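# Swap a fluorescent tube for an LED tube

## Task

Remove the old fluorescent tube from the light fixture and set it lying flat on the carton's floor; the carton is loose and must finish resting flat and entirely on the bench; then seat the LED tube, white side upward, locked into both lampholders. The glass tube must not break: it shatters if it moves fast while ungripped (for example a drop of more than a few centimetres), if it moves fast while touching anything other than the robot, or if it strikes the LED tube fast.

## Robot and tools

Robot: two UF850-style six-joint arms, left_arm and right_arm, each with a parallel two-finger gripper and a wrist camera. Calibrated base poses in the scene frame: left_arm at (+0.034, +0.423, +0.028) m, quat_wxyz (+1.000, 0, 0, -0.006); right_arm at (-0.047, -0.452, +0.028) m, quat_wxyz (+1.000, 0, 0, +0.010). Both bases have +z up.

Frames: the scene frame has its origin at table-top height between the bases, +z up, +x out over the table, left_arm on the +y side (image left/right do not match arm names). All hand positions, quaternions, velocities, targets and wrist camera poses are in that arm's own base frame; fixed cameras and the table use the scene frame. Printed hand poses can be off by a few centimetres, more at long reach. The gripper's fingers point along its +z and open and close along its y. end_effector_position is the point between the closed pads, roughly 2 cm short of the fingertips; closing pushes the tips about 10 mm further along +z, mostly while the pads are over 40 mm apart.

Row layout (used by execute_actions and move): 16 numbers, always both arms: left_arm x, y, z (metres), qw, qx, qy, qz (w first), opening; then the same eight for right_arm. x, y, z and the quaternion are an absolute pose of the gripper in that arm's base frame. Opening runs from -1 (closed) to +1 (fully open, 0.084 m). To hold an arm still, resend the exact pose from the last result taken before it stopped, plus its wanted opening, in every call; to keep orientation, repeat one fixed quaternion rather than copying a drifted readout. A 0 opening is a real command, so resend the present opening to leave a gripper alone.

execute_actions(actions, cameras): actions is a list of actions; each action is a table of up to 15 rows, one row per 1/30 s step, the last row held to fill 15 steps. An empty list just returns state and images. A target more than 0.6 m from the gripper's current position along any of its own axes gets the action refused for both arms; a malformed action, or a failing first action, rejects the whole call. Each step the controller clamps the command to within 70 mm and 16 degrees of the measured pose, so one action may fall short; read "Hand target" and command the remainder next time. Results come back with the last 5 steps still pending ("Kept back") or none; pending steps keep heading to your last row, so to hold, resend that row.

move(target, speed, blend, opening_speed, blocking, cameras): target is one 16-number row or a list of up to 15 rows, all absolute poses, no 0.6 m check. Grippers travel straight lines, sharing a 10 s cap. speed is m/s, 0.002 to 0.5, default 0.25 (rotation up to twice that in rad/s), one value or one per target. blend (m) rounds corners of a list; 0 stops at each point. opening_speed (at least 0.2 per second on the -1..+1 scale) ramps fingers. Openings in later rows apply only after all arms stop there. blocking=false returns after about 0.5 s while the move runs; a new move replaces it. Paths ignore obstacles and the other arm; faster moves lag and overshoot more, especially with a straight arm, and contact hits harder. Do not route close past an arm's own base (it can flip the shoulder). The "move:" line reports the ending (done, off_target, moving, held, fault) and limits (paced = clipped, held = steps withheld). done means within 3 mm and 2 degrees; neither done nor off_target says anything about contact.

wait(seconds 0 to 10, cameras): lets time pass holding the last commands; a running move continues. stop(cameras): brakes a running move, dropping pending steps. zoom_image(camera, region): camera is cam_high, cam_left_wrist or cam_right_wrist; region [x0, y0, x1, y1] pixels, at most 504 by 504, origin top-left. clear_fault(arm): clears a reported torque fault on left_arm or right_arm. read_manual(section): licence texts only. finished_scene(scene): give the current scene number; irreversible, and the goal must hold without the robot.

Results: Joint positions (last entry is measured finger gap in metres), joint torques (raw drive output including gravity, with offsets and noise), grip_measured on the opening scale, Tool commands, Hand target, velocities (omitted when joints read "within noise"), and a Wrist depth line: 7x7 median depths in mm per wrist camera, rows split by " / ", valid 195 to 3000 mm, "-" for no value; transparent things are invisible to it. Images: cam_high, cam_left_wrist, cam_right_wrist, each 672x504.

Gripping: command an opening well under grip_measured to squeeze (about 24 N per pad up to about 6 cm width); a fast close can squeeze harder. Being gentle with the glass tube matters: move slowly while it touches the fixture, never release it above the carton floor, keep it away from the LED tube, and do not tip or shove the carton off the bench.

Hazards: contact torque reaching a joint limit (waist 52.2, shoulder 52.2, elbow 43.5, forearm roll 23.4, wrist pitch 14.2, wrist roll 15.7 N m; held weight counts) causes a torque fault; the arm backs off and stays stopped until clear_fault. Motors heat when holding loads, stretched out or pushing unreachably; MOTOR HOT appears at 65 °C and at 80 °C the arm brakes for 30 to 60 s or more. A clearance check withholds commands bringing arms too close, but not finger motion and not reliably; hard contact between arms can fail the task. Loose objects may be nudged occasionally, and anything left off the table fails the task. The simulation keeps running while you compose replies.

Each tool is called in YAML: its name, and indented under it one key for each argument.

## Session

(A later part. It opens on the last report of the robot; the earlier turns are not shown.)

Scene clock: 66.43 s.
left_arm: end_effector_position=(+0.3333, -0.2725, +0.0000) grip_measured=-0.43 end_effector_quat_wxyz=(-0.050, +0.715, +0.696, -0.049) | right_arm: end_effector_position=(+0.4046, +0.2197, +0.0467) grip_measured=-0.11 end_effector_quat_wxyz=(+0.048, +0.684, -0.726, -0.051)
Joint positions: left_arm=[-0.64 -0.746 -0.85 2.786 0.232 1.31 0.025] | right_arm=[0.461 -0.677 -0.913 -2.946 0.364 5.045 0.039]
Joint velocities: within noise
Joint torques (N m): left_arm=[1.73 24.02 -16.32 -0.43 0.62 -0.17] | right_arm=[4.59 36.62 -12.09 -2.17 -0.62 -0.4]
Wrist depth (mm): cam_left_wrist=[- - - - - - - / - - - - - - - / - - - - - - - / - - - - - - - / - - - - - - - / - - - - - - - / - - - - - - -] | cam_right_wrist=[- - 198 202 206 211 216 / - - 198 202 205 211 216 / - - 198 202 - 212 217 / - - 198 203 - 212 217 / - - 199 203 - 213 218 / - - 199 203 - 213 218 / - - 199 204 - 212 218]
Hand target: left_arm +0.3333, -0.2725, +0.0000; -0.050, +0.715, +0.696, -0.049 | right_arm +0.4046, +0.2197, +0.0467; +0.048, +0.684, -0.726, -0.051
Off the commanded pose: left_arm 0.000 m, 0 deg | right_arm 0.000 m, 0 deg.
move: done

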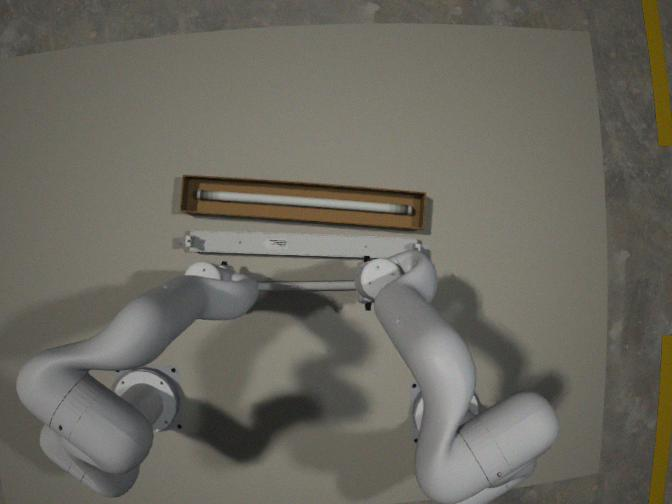

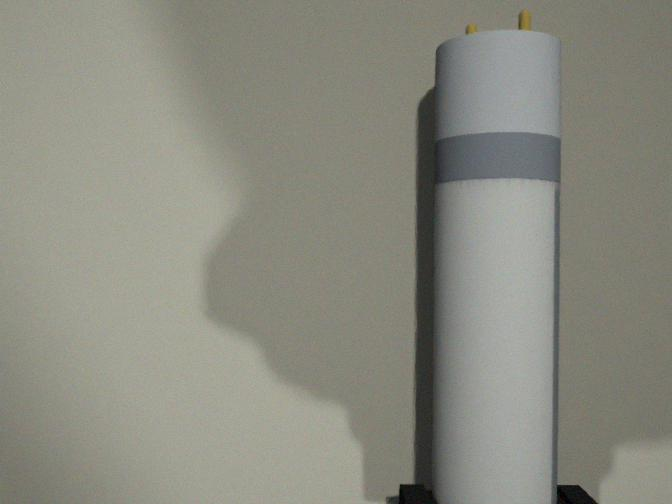

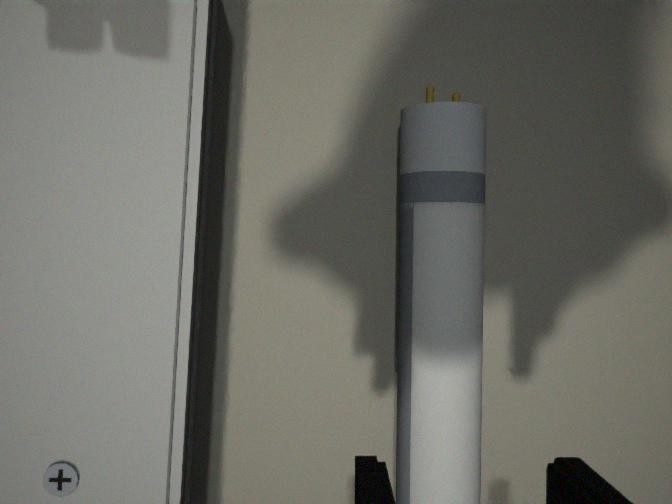

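move:
  target: [0.3333,-0.2725,0.000,-0.05,0.7151,0.6956,-0.0487,-0.9,0.3979,0.2200,-0.0012,-0.0479,-0.6842,0.7261,0.0508,-0.1]
  speed: 0.06

move:
  target: [0.3333,-0.2725,0.000,-0.05,0.7151,0.6956,-0.0487,-0.9,0.3979,0.2200,-0.0012,-0.0479,-0.6842,0.7261,0.0508,-0.9]
  opening_speed: 0.8
  cameras: []

move:
  target: [0.3333,-0.2725,0.14,-0.05,0.7151,0.6956,-0.0487,-0.9,0.3979,0.2200,0.1388,-0.0479,-0.6842,0.7261,0.0508,-0.9]
  speed: 0.15

zoom_image:
  camera: "cam_left_wrist"
  region: [410, 0, 590, 135]

zoom_image:
  camera: "cam_right_wrist"
  region: [400, 0, 580, 135]

Scene clock: 67.97 s.
left_arm: end_effector_position=(+0.3333, -0.2725, +0.0000) grip_measured=-0.43 end_effector_quat_wxyz=(-0.050, +0.715, +0.696, -0.049) | right_arm: end_effector_position=(+0.3980, +0.2200, -0.0011) grip_measured=-0.11 end_effector_quat_wxyz=(+0.048, +0.684, -0.726, -0.051)
Joint positions: left_arm=[-0.64 -0.746 -0.85 2.786 0.232 1.31 0.025] | right_arm=[0.467 -0.78 -0.924 -2.88 0.273 4.982 0.039]
Joint velocities: within noise
Joint torques (N m): left_arm=[0.82 23.4 -16.19 -0.77 0.68 -0.1] | right_arm=[5.01 39.79 -9.65 -1.28 -0.28 -0.39]
Wrist depth (mm): cam_left_wrist=[- - - - - - - / - - - - - - - / - - - - - - - / - - - - - - - / - - - - - - - / - - - - - - - / - - - - - - -] | cam_right_wrist=[- - - - - - - / - - - - - - - / - - - - - - - / - - - - - - - / - - - - - - - / - - - - - - - / - - - - - - -]
Hand target: left_arm +0.3333, -0.2725, +0.0000; -0.050, +0.715, +0.696, -0.049 | right_arm +0.3979, +0.2200, -0.0012; +0.048, +0.684, -0.726, -0.051
Off the commanded pose: left_arm 0.000 m, 0 deg | right_arm 0.000 m, 0 deg.
move: done

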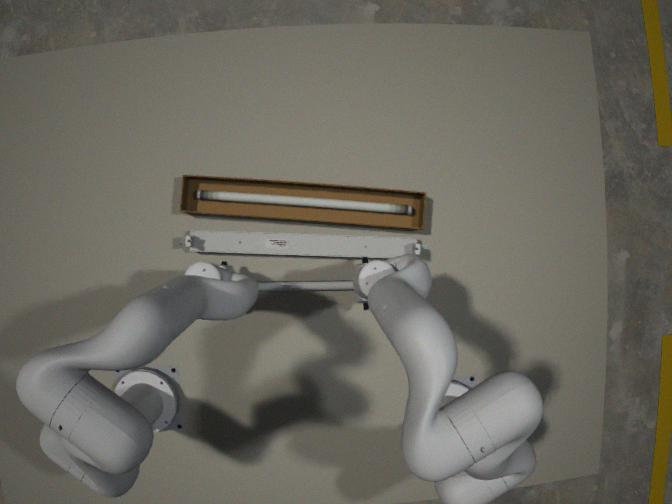

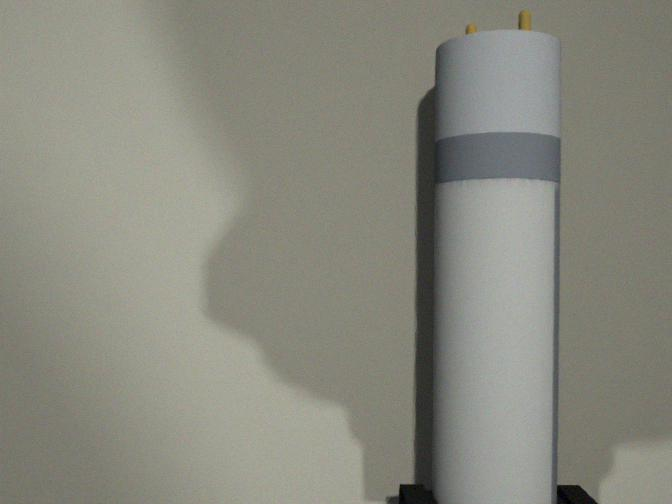

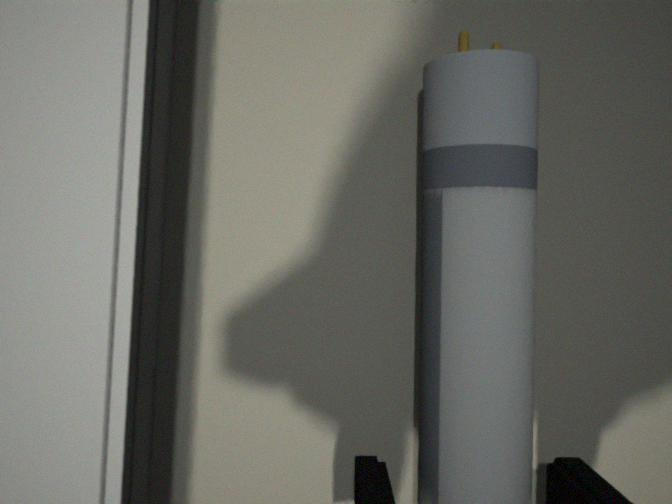

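Scene clock: 69.17 s.
left_arm: end_effector_position=(+0.3333, -0.2725, +0.0000) grip_measured=-0.43 end_effector_quat_wxyz=(-0.050, +0.715, +0.696, -0.049) | right_arm: end_effector_position=(+0.3979, +0.2200, -0.0012) grip_measured=-0.43 end_effector_quat_wxyz=(+0.048, +0.684, -0.726, -0.051)
Joint positions: left_arm=[-0.64 -0.746 -0.85 2.786 0.232 1.31 0.025] | right_arm=[0.467 -0.781 -0.924 -2.879 0.273 4.982 0.025]
Joint velocities: within noise
Joint torques (N m): left_arm=[-0.33 23.82 -15.08 -0.59 0.79 0.03] | right_arm=[5.5 35.95 -10.84 -1.21 -0.9 -0.32]
Wrist depth (mm): cam_left_wrist=[- - - - - - - / - - - - - - - / - - - - - - - / - - - - - - - / - - - - - - - / - - - - - - - / - - - - - - -] | cam_right_wrist=[- - - - - - - / - - - - - - - / - - - - - - - / - - - - - - - / - - - - - - - / - - - - - - - / - - - - - - -]
Hand target: left_arm +0.3333, -0.2725, +0.0000; -0.050, +0.715, +0.696, -0.049 | right_arm +0.3979, +0.2200, -0.0012; +0.048, +0.684, -0.726, -0.051
Off the commanded pose: left_arm 0.000 m, 0 deg | right_arm 0.000 m, 0 deg.
move: done
No camera images: "cameras" was empty.

Scene clock: 70.67 s.
left_arm: end_effector_position=(+0.3333, -0.2726, +0.1399) grip_measured=-0.43 end_effector_quat_wxyz=(-0.050, +0.715, +0.696, -0.049) | right_arm: end_effector_position=(+0.3979, +0.2201, +0.1387) grip_measured=-0.43 end_effector_quat_wxyz=(+0.048, +0.684, -0.726, -0.051)
Joint positions: left_arm=[-0.64 -0.419 -0.805 2.976 0.506 1.109 0.025] | right_arm=[0.468 -0.47 -0.879 -3.004 0.535 5.116 0.025]
Joint velocities: within noise
Joint torques (N m): left_arm=[0.97 17.83 -18.85 -0.65 1.2 -0.1] | right_arm=[1.61 34.37 -13.71 -3.88 0.11 -0.57]
Wrist depth (mm): cam_left_wrist=[329 321 314 307 301 293 289 / 329 321 314 - - 294 289 / 328 320 313 - - 294 289 / 328 321 313 - - 293 289 / 329 320 312 - - 294 289 / 328 320 313 - - 293 288 / 329 319 312 - - 291 288] | cam_right_wrist=[203 226 287 294 299 306 314 / 242 245 287 - - 308 314 / 243 247 288 - - 309 315 / 243 247 289 - - 308 315 / 243 247 289 - - 309 316 / 244 247 290 - - 310 317 / 243 248 289 - - 312 317]
Hand target: left_arm +0.3333, -0.2725, +0.1400; -0.050, +0.715, +0.696, -0.049 | right_arm +0.3979, +0.2200, +0.1388; +0.048, +0.684, -0.726, -0.051
Off the commanded pose: left_arm 0.000 m, 0 deg | right_arm 0.000 m, 0 deg.
move: done

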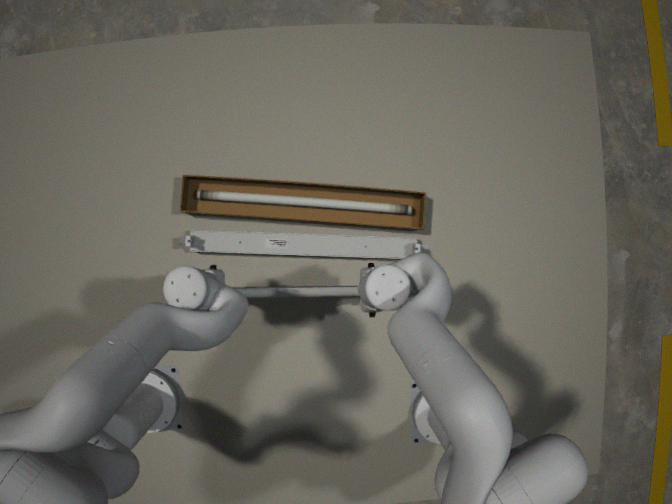

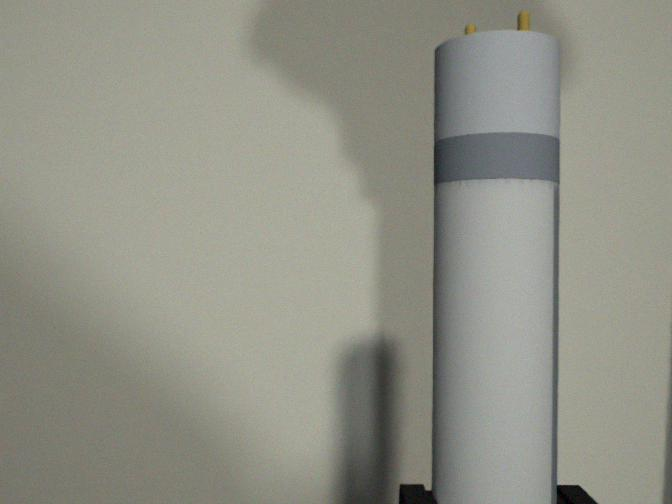

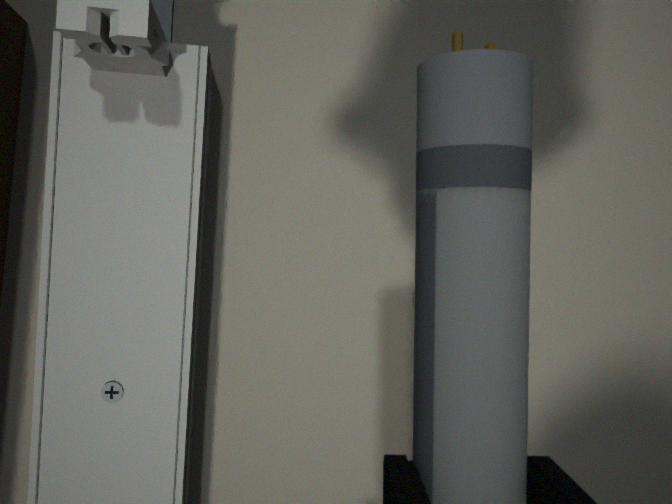

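Scaled by 2.800.

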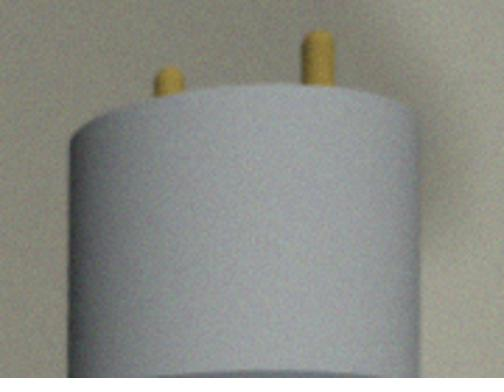

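Scaled by 2.800.

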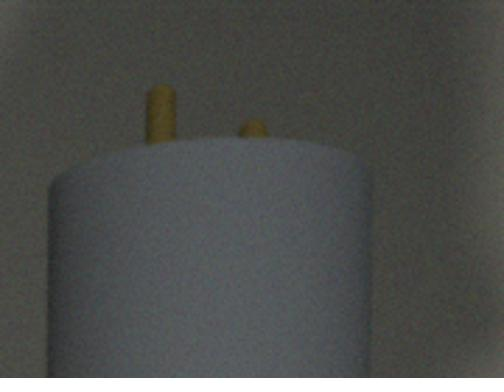

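move:
  target:
    - [0.4438,-0.2982,0.148,0.2870,0.6762,0.6246,0.2651,-0.9,0.4896,0.1907,0.1464,0.2604,-0.6136,0.6861,-0.2912,-0.9]
    - [0.4438,-0.2982,0.078,0.2870,0.6762,0.6246,0.2651,-0.9,0.4896,0.1907,0.0764,0.2604,-0.6136,0.6861,-0.2912,-0.9]
  speed: [0.15,0.06]

zoom_image:
  camera: "cam_left_wrist"
  region: [410, 0, 672, 200]

zoom_image:
  camera: "cam_right_wrist"
  region: [330, 0, 590, 200]

Scene clock: 76.27 s.
left_arm: end_effector_position=(+0.4437, -0.2980, +0.0780) grip_measured=-0.43 end_effector_quat_wxyz=(+0.287, +0.676, +0.625, +0.265) | right_arm: end_effector_position=(+0.4929, +0.1915, +0.0783) grip_measured=-0.45 end_effector_quat_wxyz=(-0.062, +0.683, -0.719, +0.109) end_effector_velocity=(+0.000, +0.001, +0.000) end_effector_angular_velocity=(-0.002, +0.000, -0.003)
Joint positions: left_arm=[-0.814 -0.657 -0.663 5.544 0.798 -1.564 0.025] | right_arm=[0.448 -0.606 -0.881 -4.24 0.189 6.286 0.024]
Joint velocities: left_arm=[within noise] | right_arm=[0.003 0 -0.001 0.005 0.003 0 0]
Joint torques (N m): left_arm=[1.53 21.63 -20.29 -0.83 3.29 -0.21] | right_arm=[19.43 25.58 5.21 0.32 -1.71 -0.57]
Wrist depth (mm): cam_left_wrist=[- - - - - 273 435 / - - - - - - 437 / - - - - - - 437 / - - - - - 326 436 / - - - - - 324 438 / - - - - - 323 438 / - - - - - 313 438] | cam_right_wrist=[292 240 227 256 249 237 231 / 236 264 261 209 - 200 230 / 230 268 238 215 - 199 229 / 232 267 239 224 - 198 227 / 236 263 236 211 - 198 226 / 238 267 236 - - 198 225 / 242 266 237 - - 228 224]
Hand target: left_arm +0.4438, -0.2982, +0.0780; +0.287, +0.676, +0.625, +0.265 | right_arm +0.4899, +0.1908, +0.0768; -0.060, +0.684, -0.719, +0.107
Off the commanded pose: left_arm 0.000 m, 0 deg | right_arm 0.004 m, 32 deg; orientation clipped.
joint sent to its limit (right arm) — joint 6 (wrist roll), upper limit. The joint targets are off in orientation, not in position.
move: off_target (right_arm); limits=paced

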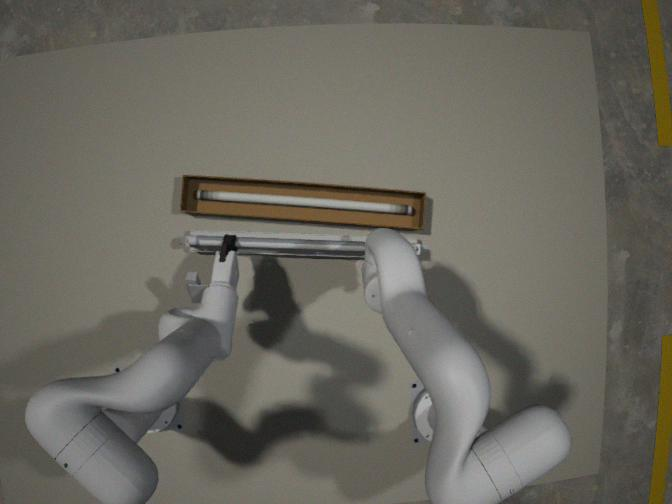

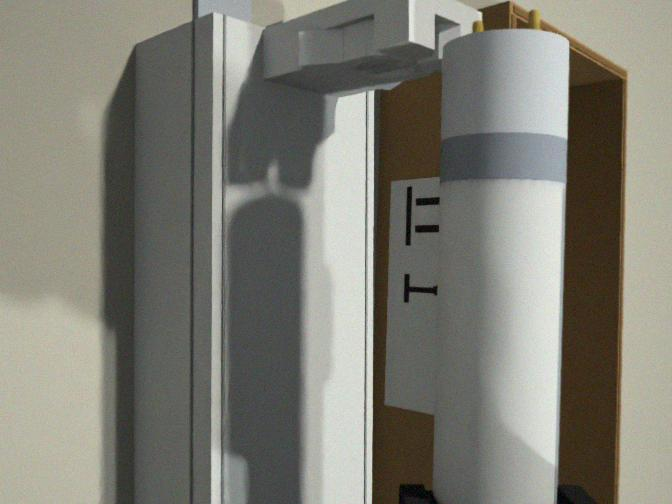

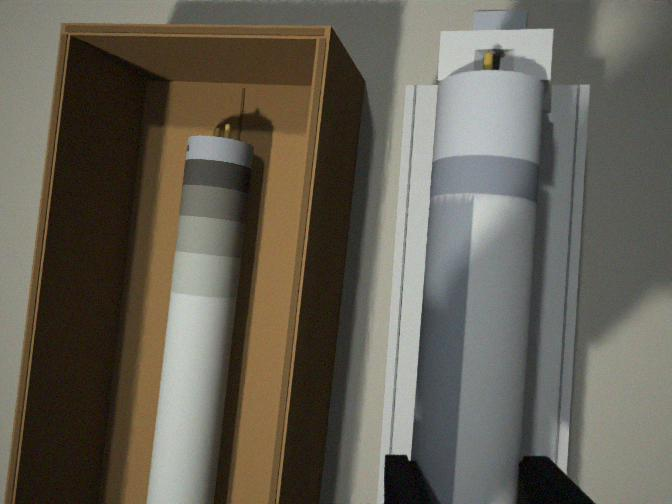

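Scaled by 1.924.

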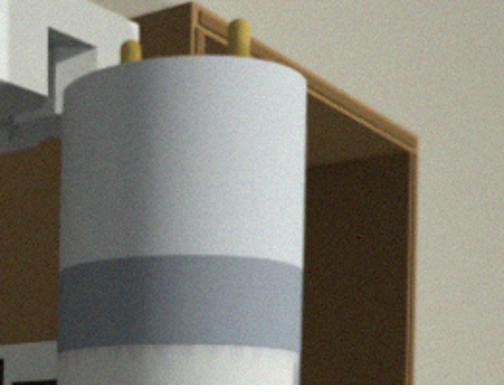

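Scaled by 1.938.

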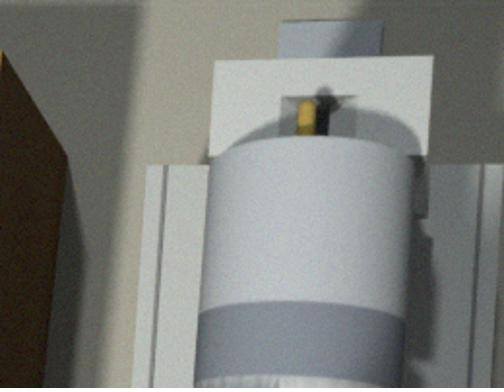

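move:
  target: [0.4435,-0.2982,0.0776,0.2988,0.6711,0.6198,0.2759,-0.9,0.4964,0.1899,0.0802,0.0697,-0.6629,0.7413,-0.0779,-0.9]
  speed: 0.1

zoom_image:
  camera: "cam_left_wrist"
  region: [410, 0, 672, 200]

zoom_image:
  camera: "cam_right_wrist"
  region: [330, 0, 590, 200]

Scene clock: 79.13 s.
left_arm: end_effector_position=(+0.4437, -0.2986, +0.0779) grip_measured=-0.43 end_effector_quat_wxyz=(+0.299, +0.671, +0.620, +0.276) | right_arm: end_effector_position=(+0.4957, +0.1899, +0.0797) grip_measured=-0.46 end_effector_quat_wxyz=(+0.071, -0.663, +0.741, -0.079)
Joint positions: left_arm=[-0.825 -0.671 -0.658 5.547 0.849 -1.584 0.025] | right_arm=[0.415 -0.604 -0.89 -3.955 0.147 6.037 0.024]
Joint velocities: within noise
Joint torques (N m): left_arm=[2.47 18.08 -9.82 -2.46 1.25 -0.19] | right_arm=[-4.92 41.47 -19.69 -2.75 0.43 -0.14]
Wrist depth (mm): cam_left_wrist=[- - - - - 359 467 / - - - - - - 467 / - - - 195 - - 470 / - - - 196 - 314 470 / - - - 196 - 319 469 / - - - 196 - 319 470 / - - - - - 309 471] | cam_right_wrist=[226 223 219 246 240 231 225 / 232 259 253 - - 197 225 / 234 261 253 - - 197 226 / 236 262 253 - - 197 226 / 237 262 234 - - 197 226 / 239 263 235 - - 198 226 / 242 263 237 - - 231 227]
Hand target: left_arm +0.4435, -0.2982, +0.0776; +0.299, +0.671, +0.620, +0.276 | right_arm +0.4963, +0.1899, +0.0801; +0.071, -0.663, +0.741, -0.080
Off the commanded pose: left_arm 0.001 m, 0 deg | right_arm 0.001 m, 0 deg.
move: done

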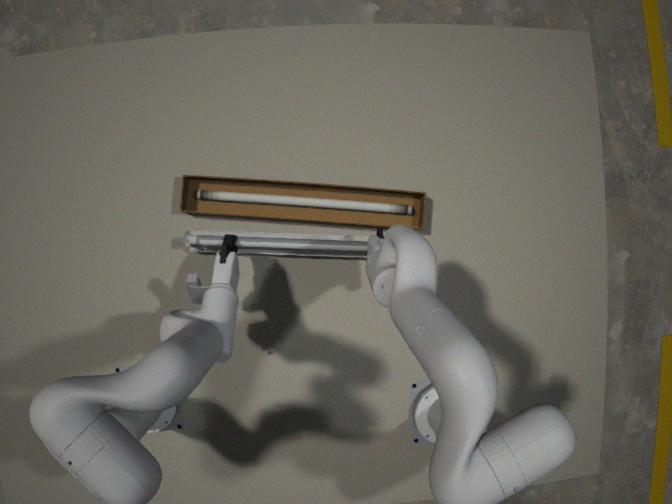

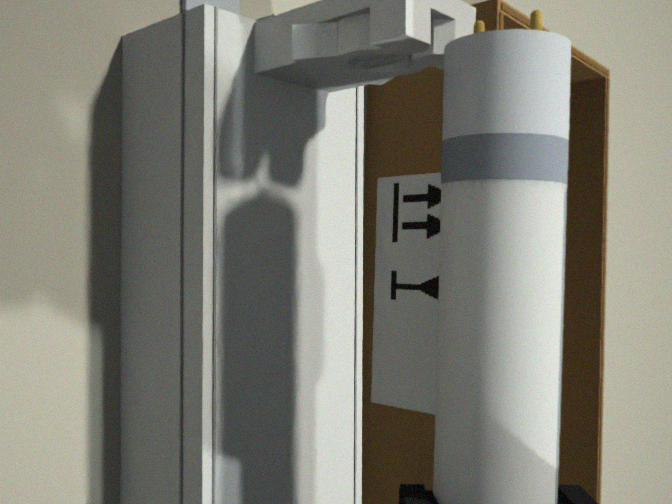

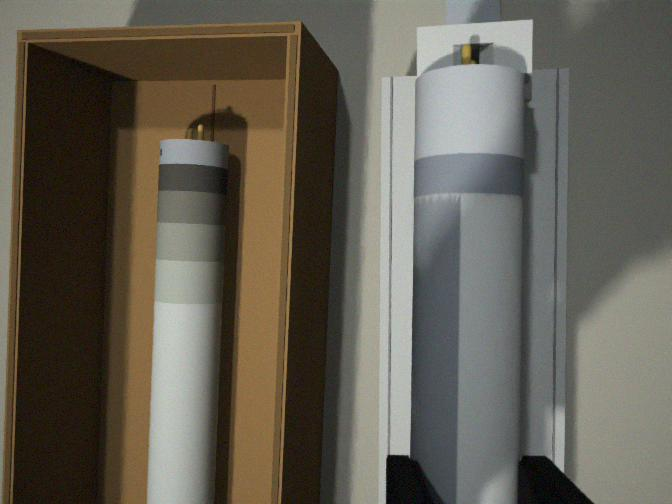

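Scaled by 1.924.

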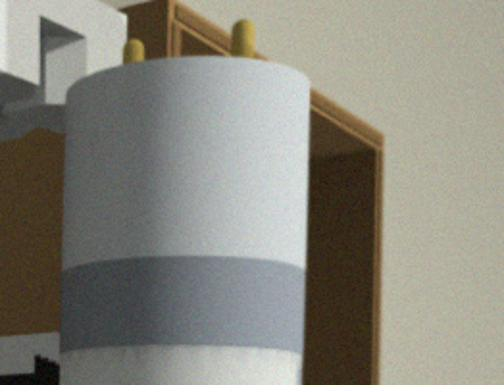

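Scaled by 1.938.

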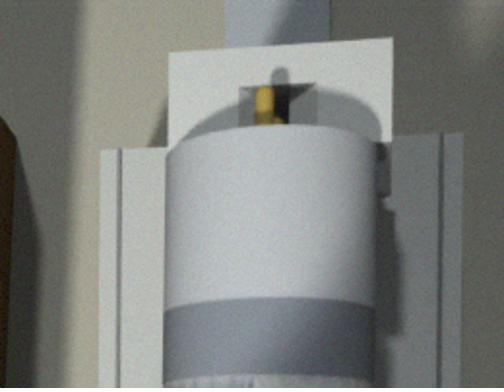

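move:
  target: [0.4435,-0.2982,0.0586,0.2988,0.6711,0.6198,0.2759,-0.9,0.4941,0.1902,0.0612,0.0697,-0.6629,0.7413,-0.0779,-0.9]
  speed: 0.04

zoom_image:
  camera: "cam_left_wrist"
  region: [410, 0, 672, 200]

zoom_image:
  camera: "cam_right_wrist"
  region: [330, 0, 590, 200]

Scene clock: 81.03 s.
left_arm: end_effector_position=(+0.4433, -0.2980, +0.0584) grip_measured=-0.43 end_effector_quat_wxyz=(+0.299, +0.671, +0.620, +0.276) | right_arm: end_effector_position=(+0.4945, +0.1902, +0.0614) grip_measured=-0.44 end_effector_quat_wxyz=(+0.070, -0.663, +0.741, -0.078)
Joint positions: left_arm=[-0.824 -0.727 -0.674 5.568 0.877 -1.617 0.025] | right_arm=[0.415 -0.644 -0.895 -4.122 0.126 6.207 0.025]
Joint velocities: within noise
Joint torques (N m): left_arm=[0.48 20.88 -14.72 -0.36 1.84 -0.07] | right_arm=[8.71 38.38 -10.58 -0.42 -0.43 -0.59]
Wrist depth (mm): cam_left_wrist=[- - - - - 249 416 / - - - - - - 307 / - - - - - - 307 / - - - - - 313 305 / - - - - - 311 304 / - - - - - 310 303 / - - - - - 309 301] | cam_right_wrist=[211 220 197 - - 213 209 / 234 239 - - - - 208 / 235 214 - - - - 209 / 237 213 - - - - 209 / 239 213 197 - - - 209 / 241 214 200 - - - 210 / 243 214 - - - - 210]
Hand target: left_arm +0.4435, -0.2982, +0.0586; +0.299, +0.671, +0.620, +0.276 | right_arm +0.4941, +0.1902, +0.0612; +0.069, -0.663, +0.741, -0.077
Off the commanded pose: left_arm 0.000 m, 0 deg | right_arm 0.000 m, 0 deg.
move: done

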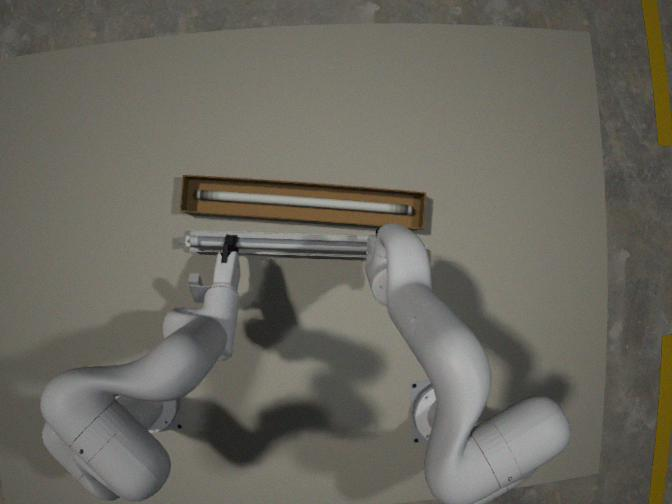

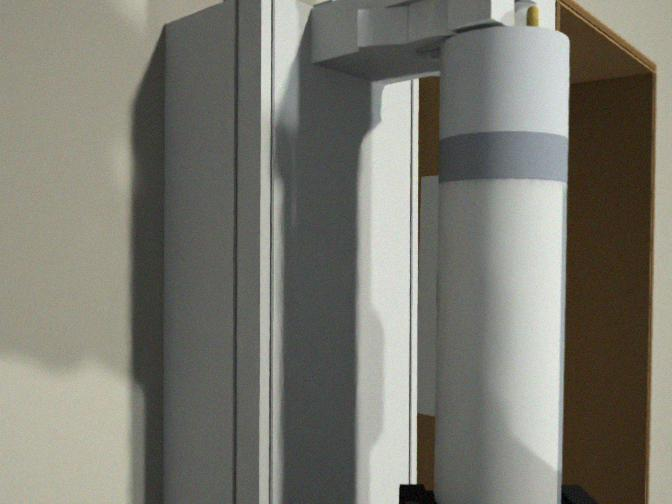

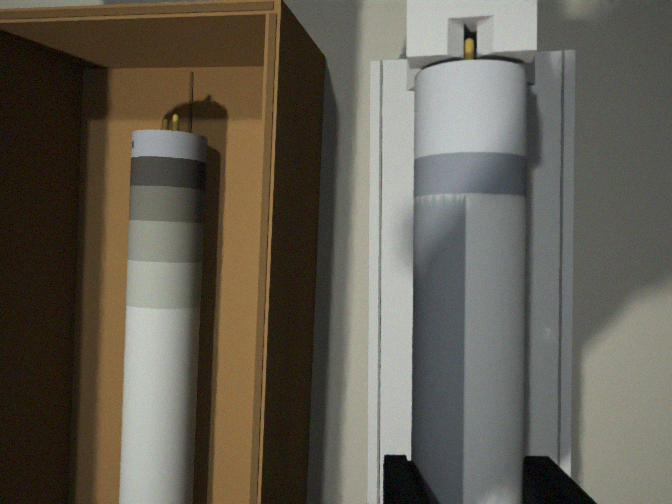

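Scaled by 1.924.

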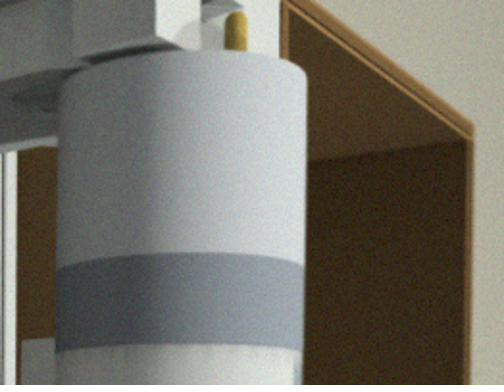

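Scaled by 1.938.

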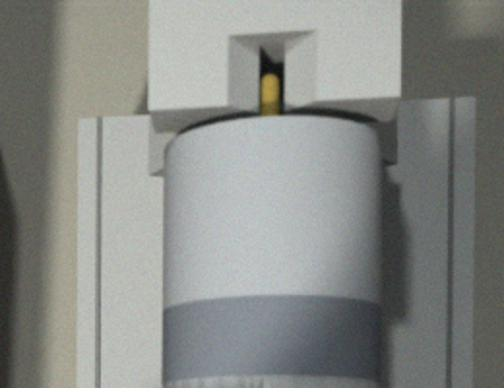

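move:
  target: [0.4435,-0.2982,0.0530,0.2988,0.6711,0.6198,0.2759,-0.9,0.4941,0.1902,0.0556,0.0697,-0.6629,0.7413,-0.0779,-0.9]
  speed: 0.02

zoom_image:
  camera: "cam_left_wrist"
  region: [410, 0, 672, 200]

zoom_image:
  camera: "cam_right_wrist"
  region: [330, 0, 590, 200]

Scene clock: 82.33 s.
left_arm: end_effector_position=(+0.4434, -0.2982, +0.0525) grip_measured=-0.43 end_effector_quat_wxyz=(+0.298, +0.671, +0.620, +0.275) end_effector_velocity=(+0.000, +0.000, +0.003) end_effector_angular_velocity=(-0.001, -0.008, -0.002) | right_arm: end_effector_position=(+0.4941, +0.1902, +0.0556) grip_measured=-0.44 end_effector_quat_wxyz=(+0.069, -0.663, +0.741, -0.078)
Joint positions: left_arm=[-0.824 -0.743 -0.68 5.575 0.884 -1.627 0.025] | right_arm=[0.416 -0.657 -0.897 -4.198 0.12 6.283 0.025]
Joint velocities: left_arm=[-0.002 0.004 0.003 -0.002 0.007 0.001 0] | right_arm=[within noise]
Joint torques (N m): left_arm=[-1.1 22.3 -15.83 -1.26 2.31 -0.03] | right_arm=[13.01 34.84 -6.19 -1.41 -1.74 -0.46]
Wrist depth (mm): cam_left_wrist=[- - - - - - 273 / - - - - - - 300 / - - - - - - 299 / - - - - - 209 297 / - - - - - 212 296 / - - - - - 212 294 / - - - - - 208 293] | cam_right_wrist=[211 220 - - - 208 203 / 234 232 - - - - 203 / 236 207 - - - - 203 / 238 207 - - - - 204 / 239 208 197 - - - 204 / 240 211 201 - - - 204 / 241 211 - - - - 204]
Hand target: left_arm +0.4435, -0.2982, +0.0530; +0.299, +0.671, +0.620, +0.276 | right_arm +0.4941, +0.1902, +0.0556; +0.069, -0.663, +0.741, -0.078
Off the commanded pose: left_arm 0.000 m, 0 deg | right_arm 0.000 m, 0 deg.
move: done

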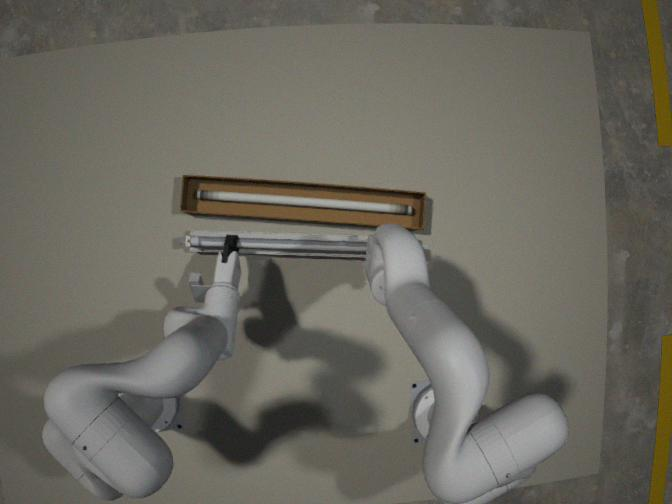

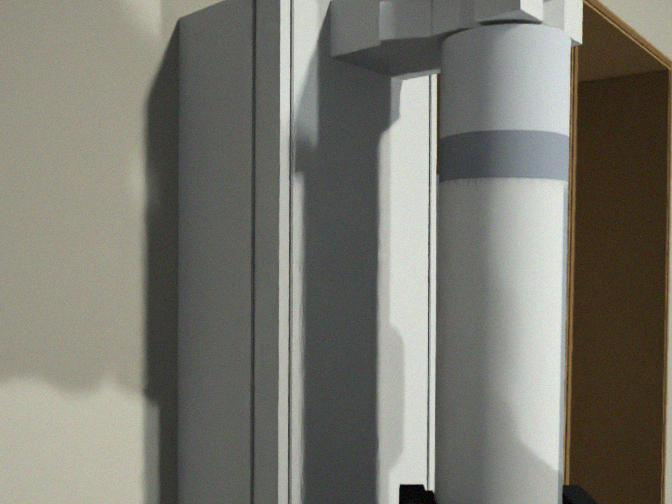

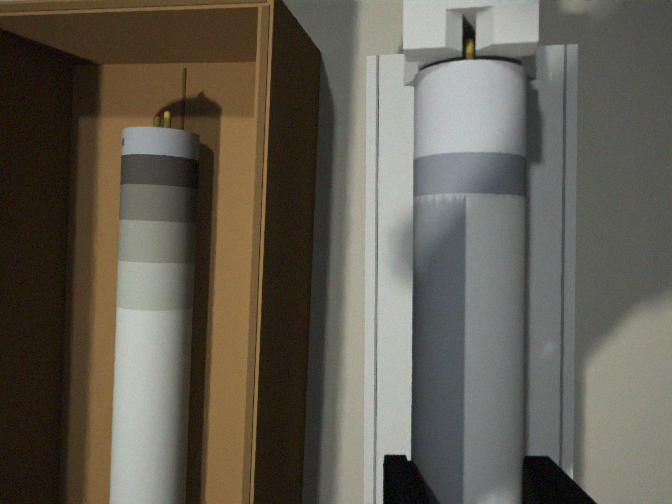

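Scaled by 1.924.

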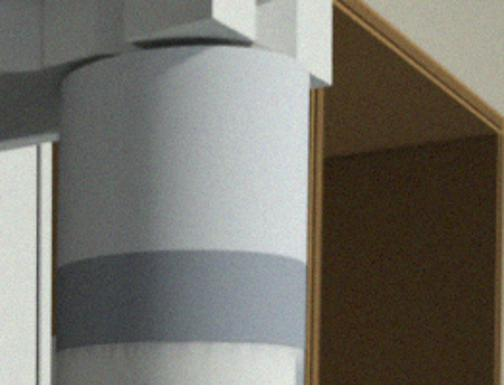

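Scaled by 1.938.

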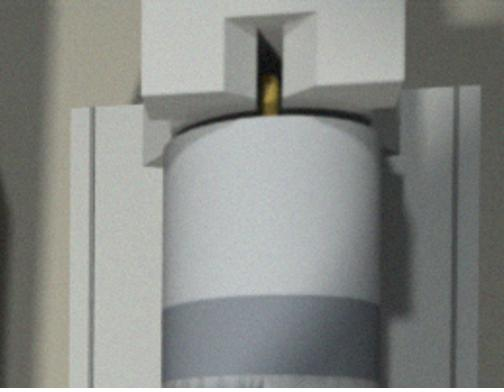

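move:
  target: [0.4435,-0.2982,0.0490,0.2988,0.6711,0.6198,0.2759,-0.9,0.4941,0.1902,0.0516,0.0697,-0.6629,0.7413,-0.0779,-0.9]
  speed: 0.02
  cameras: []

move:
  target: [0.4435,-0.2982,0.0465,0.2988,0.6711,0.6198,0.2759,-0.9,0.4941,0.1902,0.0490,0.0697,-0.6629,0.7413,-0.0779,-0.9]
  speed: 0.015

zoom_image:
  camera: "cam_right_wrist"
  region: [330, 0, 590, 200]

Scene clock: 83.40 s.
left_arm: end_effector_position=(+0.4434, -0.2981, +0.0489) grip_measured=-0.43 end_effector_quat_wxyz=(+0.299, +0.671, +0.620, +0.276) | right_arm: end_effector_position=(+0.4946, +0.1905, +0.0522) grip_measured=-0.43 end_effector_quat_wxyz=(+0.068, -0.663, +0.741, -0.076) end_effector_velocity=(+0.000, +0.000, -0.003) end_effector_angular_velocity=(+0.002, +0.003, +0.000)
Joint positions: left_arm=[-0.824 -0.754 -0.683 5.578 0.891 -1.633 0.025] | right_arm=[0.415 -0.666 -0.902 -4.202 0.117 6.286 0.025]
Joint velocities: left_arm=[within noise] | right_arm=[-0.001 -0.006 -0.002 -0.001 -0.004 0 0]
Joint torques (N m): left_arm=[-1.28 24.21 -16.88 0.01 3.24 0.34] | right_arm=[8.43 21.63 -3.94 -1.13 -1.76 -0.57]
Wrist depth (mm): cam_left_wrist=[- - - - - - 271 / - - - - - 216 300 / - - - - - 214 298 / - - - - - 214 297 / - - - - - 212 295 / - - - - - 211 295 / - - - - - 206 293] | cam_right_wrist=[210 222 - - - 205 200 / 233 228 - - - - 201 / 235 204 - - - - 201 / 235 206 - - - - 201 / 236 206 - - - - 201 / 236 206 199 - - - 201 / 230 206 - - - - 202]
Hand target: left_arm +0.4435, -0.2982, +0.0490; +0.299, +0.671, +0.620, +0.276 | right_arm +0.4942, +0.1902, +0.0518; +0.068, -0.663, +0.741, -0.076
Off the commanded pose: left_arm 0.000 m, 0 deg | right_arm 0.001 m, 0 deg.
joint sent to its limit (right arm) — joint 6 (wrist roll), upper limit. The joint targets still meet the commanded pose.
move: done
No camera images: "cameras" was empty.

Scene clock: 84.10 s.
left_arm: end_effector_position=(+0.4435, -0.2981, +0.0468) grip_measured=-0.43 end_effector_quat_wxyz=(+0.299, +0.671, +0.620, +0.276) | right_arm: end_effector_position=(+0.4949, +0.1905, +0.0499) grip_measured=-0.43 end_effector_quat_wxyz=(+0.068, -0.663, +0.741, -0.075)
Joint positions: left_arm=[-0.825 -0.761 -0.686 5.581 0.895 -1.637 0.025] | right_arm=[0.414 -0.672 -0.905 -4.202 0.116 6.286 0.025]
Joint velocities: within noise
Joint torques (N m): left_arm=[-1.48 22.64 -19.15 0.89 2.79 0.26] | right_arm=[8.84 15.78 0.17 -1.34 -1.39 -0.55]
Wrist depth (mm): cam_left_wrist=[- - - - - - 271 / - - - - - 216 291 / - - - - - 214 297 / - - - - - 213 296 / - - - - - 212 296 / - - - - - 211 294 / - - - - - 205 294] | cam_right_wrist=[210 223 - - - 203 198 / 231 226 - - - - 198 / 232 203 - - - - 199 / 232 203 - - - - 199 / 227 203 - - - - 199 / 229 202 198 - - - 200 / 230 202 - - - - 200]
Hand target: left_arm +0.4435, -0.2982, +0.0465; +0.299, +0.671, +0.620, +0.276 | right_arm +0.4943, +0.1902, +0.0492; +0.067, -0.663, +0.741, -0.075
Off the commanded pose: left_arm 0.000 m, 0 deg | right_arm 0.001 m, 0 deg.
joint sent to its limit (right arm) — joint 6 (wrist roll), upper limit. The joint targets still meet the commanded pose.
move: done

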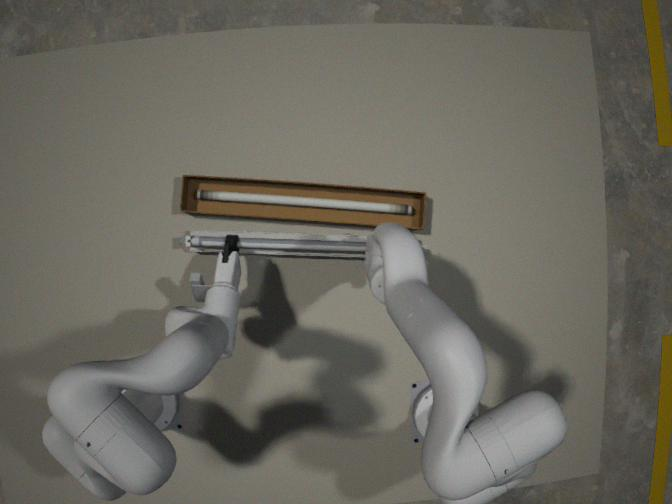

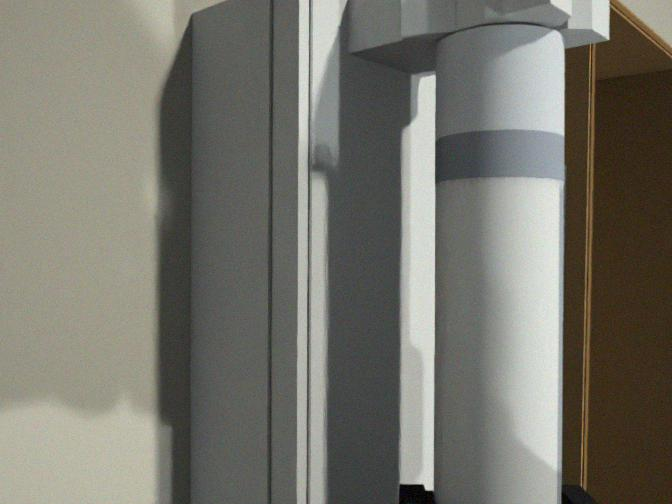

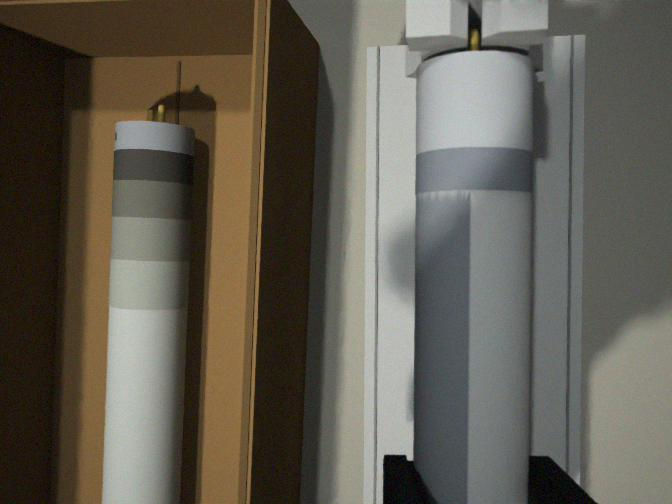

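Scaled by 1.938.

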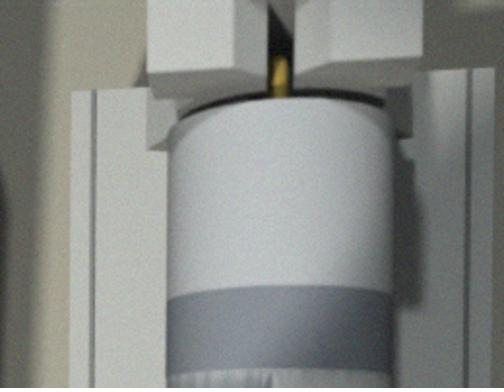

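move:
  target: [0.4435,-0.2982,0.0465,0.2988,0.6711,0.6198,0.2759,-0.9,0.4949,0.1905,0.0499,0.068,-0.663,0.741,-0.075,0.0]
  opening_speed: 0.4

zoom_image:
  camera: "cam_right_wrist"
  region: [330, 0, 590, 200]

Scene clock: 86.87 s.
left_arm: end_effector_position=(+0.4435, -0.2984, +0.0466) grip_measured=-0.43 end_effector_quat_wxyz=(+0.299, +0.671, +0.620, +0.276) | right_arm: end_effector_position=(+0.4949, +0.1905, +0.0499) grip_measured=-0.01 end_effector_quat_wxyz=(+0.068, -0.663, +0.741, -0.075)
Joint positions: left_arm=[-0.825 -0.762 -0.686 5.581 0.894 -1.637 0.025] | right_arm=[0.413 -0.672 -0.905 -4.203 0.114 6.286 0.044]
Joint velocities: within noise
Joint torques (N m): left_arm=[2.94 18.22 -14.13 -2.2 2.03 0.42] | right_arm=[5.17 38.23 -12.05 -1.95 -0.55 -0.54]
Wrist depth (mm): cam_left_wrist=[- - - - - - 249 / - - - - - 216 291 / - - - - - 214 297 / - - - - - 213 296 / - - - - - 212 294 / - - - - - 211 293 / - - - - - 206 292] | cam_right_wrist=[211 203 - - - 202 198 / 231 225 - - - - 198 / 225 201 - - - - 198 / 226 201 - - - - 198 / 228 202 197 - - - 199 / 230 201 201 - - - 199 / 231 202 - - - - 198]
Hand target: left_arm +0.4435, -0.2982, +0.0465; +0.299, +0.671, +0.620, +0.276 | right_arm +0.4949, +0.1905, +0.0499; +0.068, -0.663, +0.741, -0.075
Off the commanded pose: left_arm 0.000 m, 0 deg | right_arm 0.000 m, 0 deg.
joint sent to its limit (right arm) — joint 6 (wrist roll), upper limit. The joint targets still meet the commanded pose.
move: done

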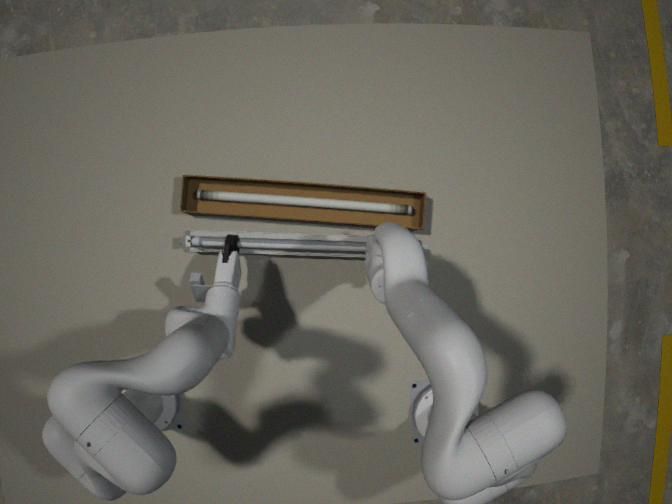

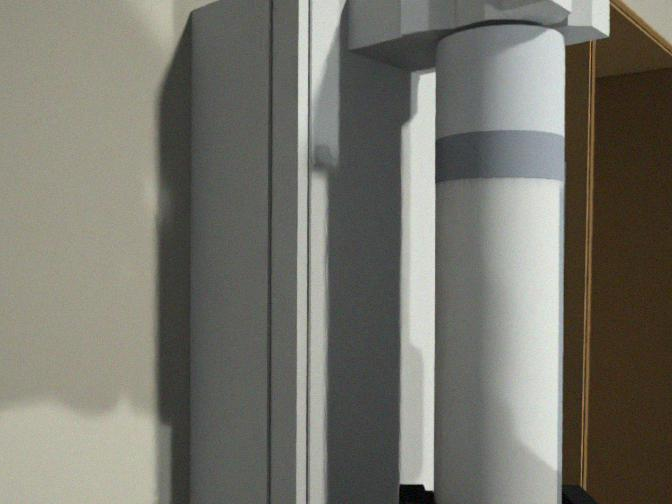

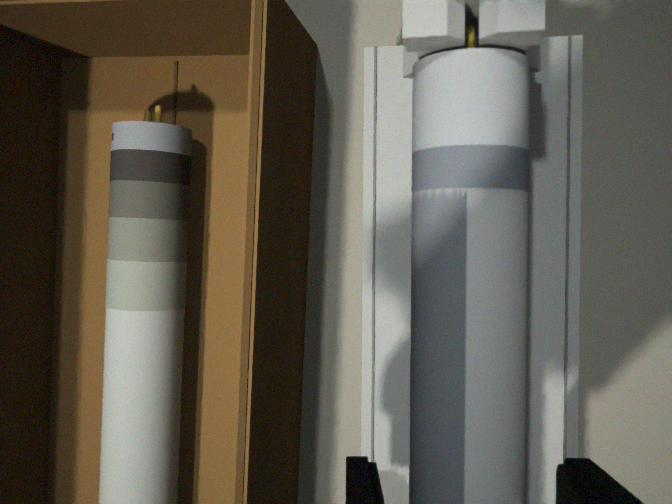

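Scaled by 1.938.

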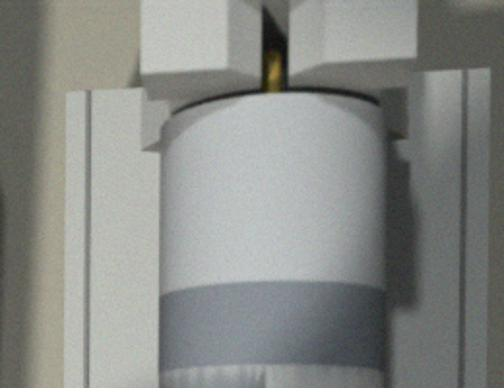

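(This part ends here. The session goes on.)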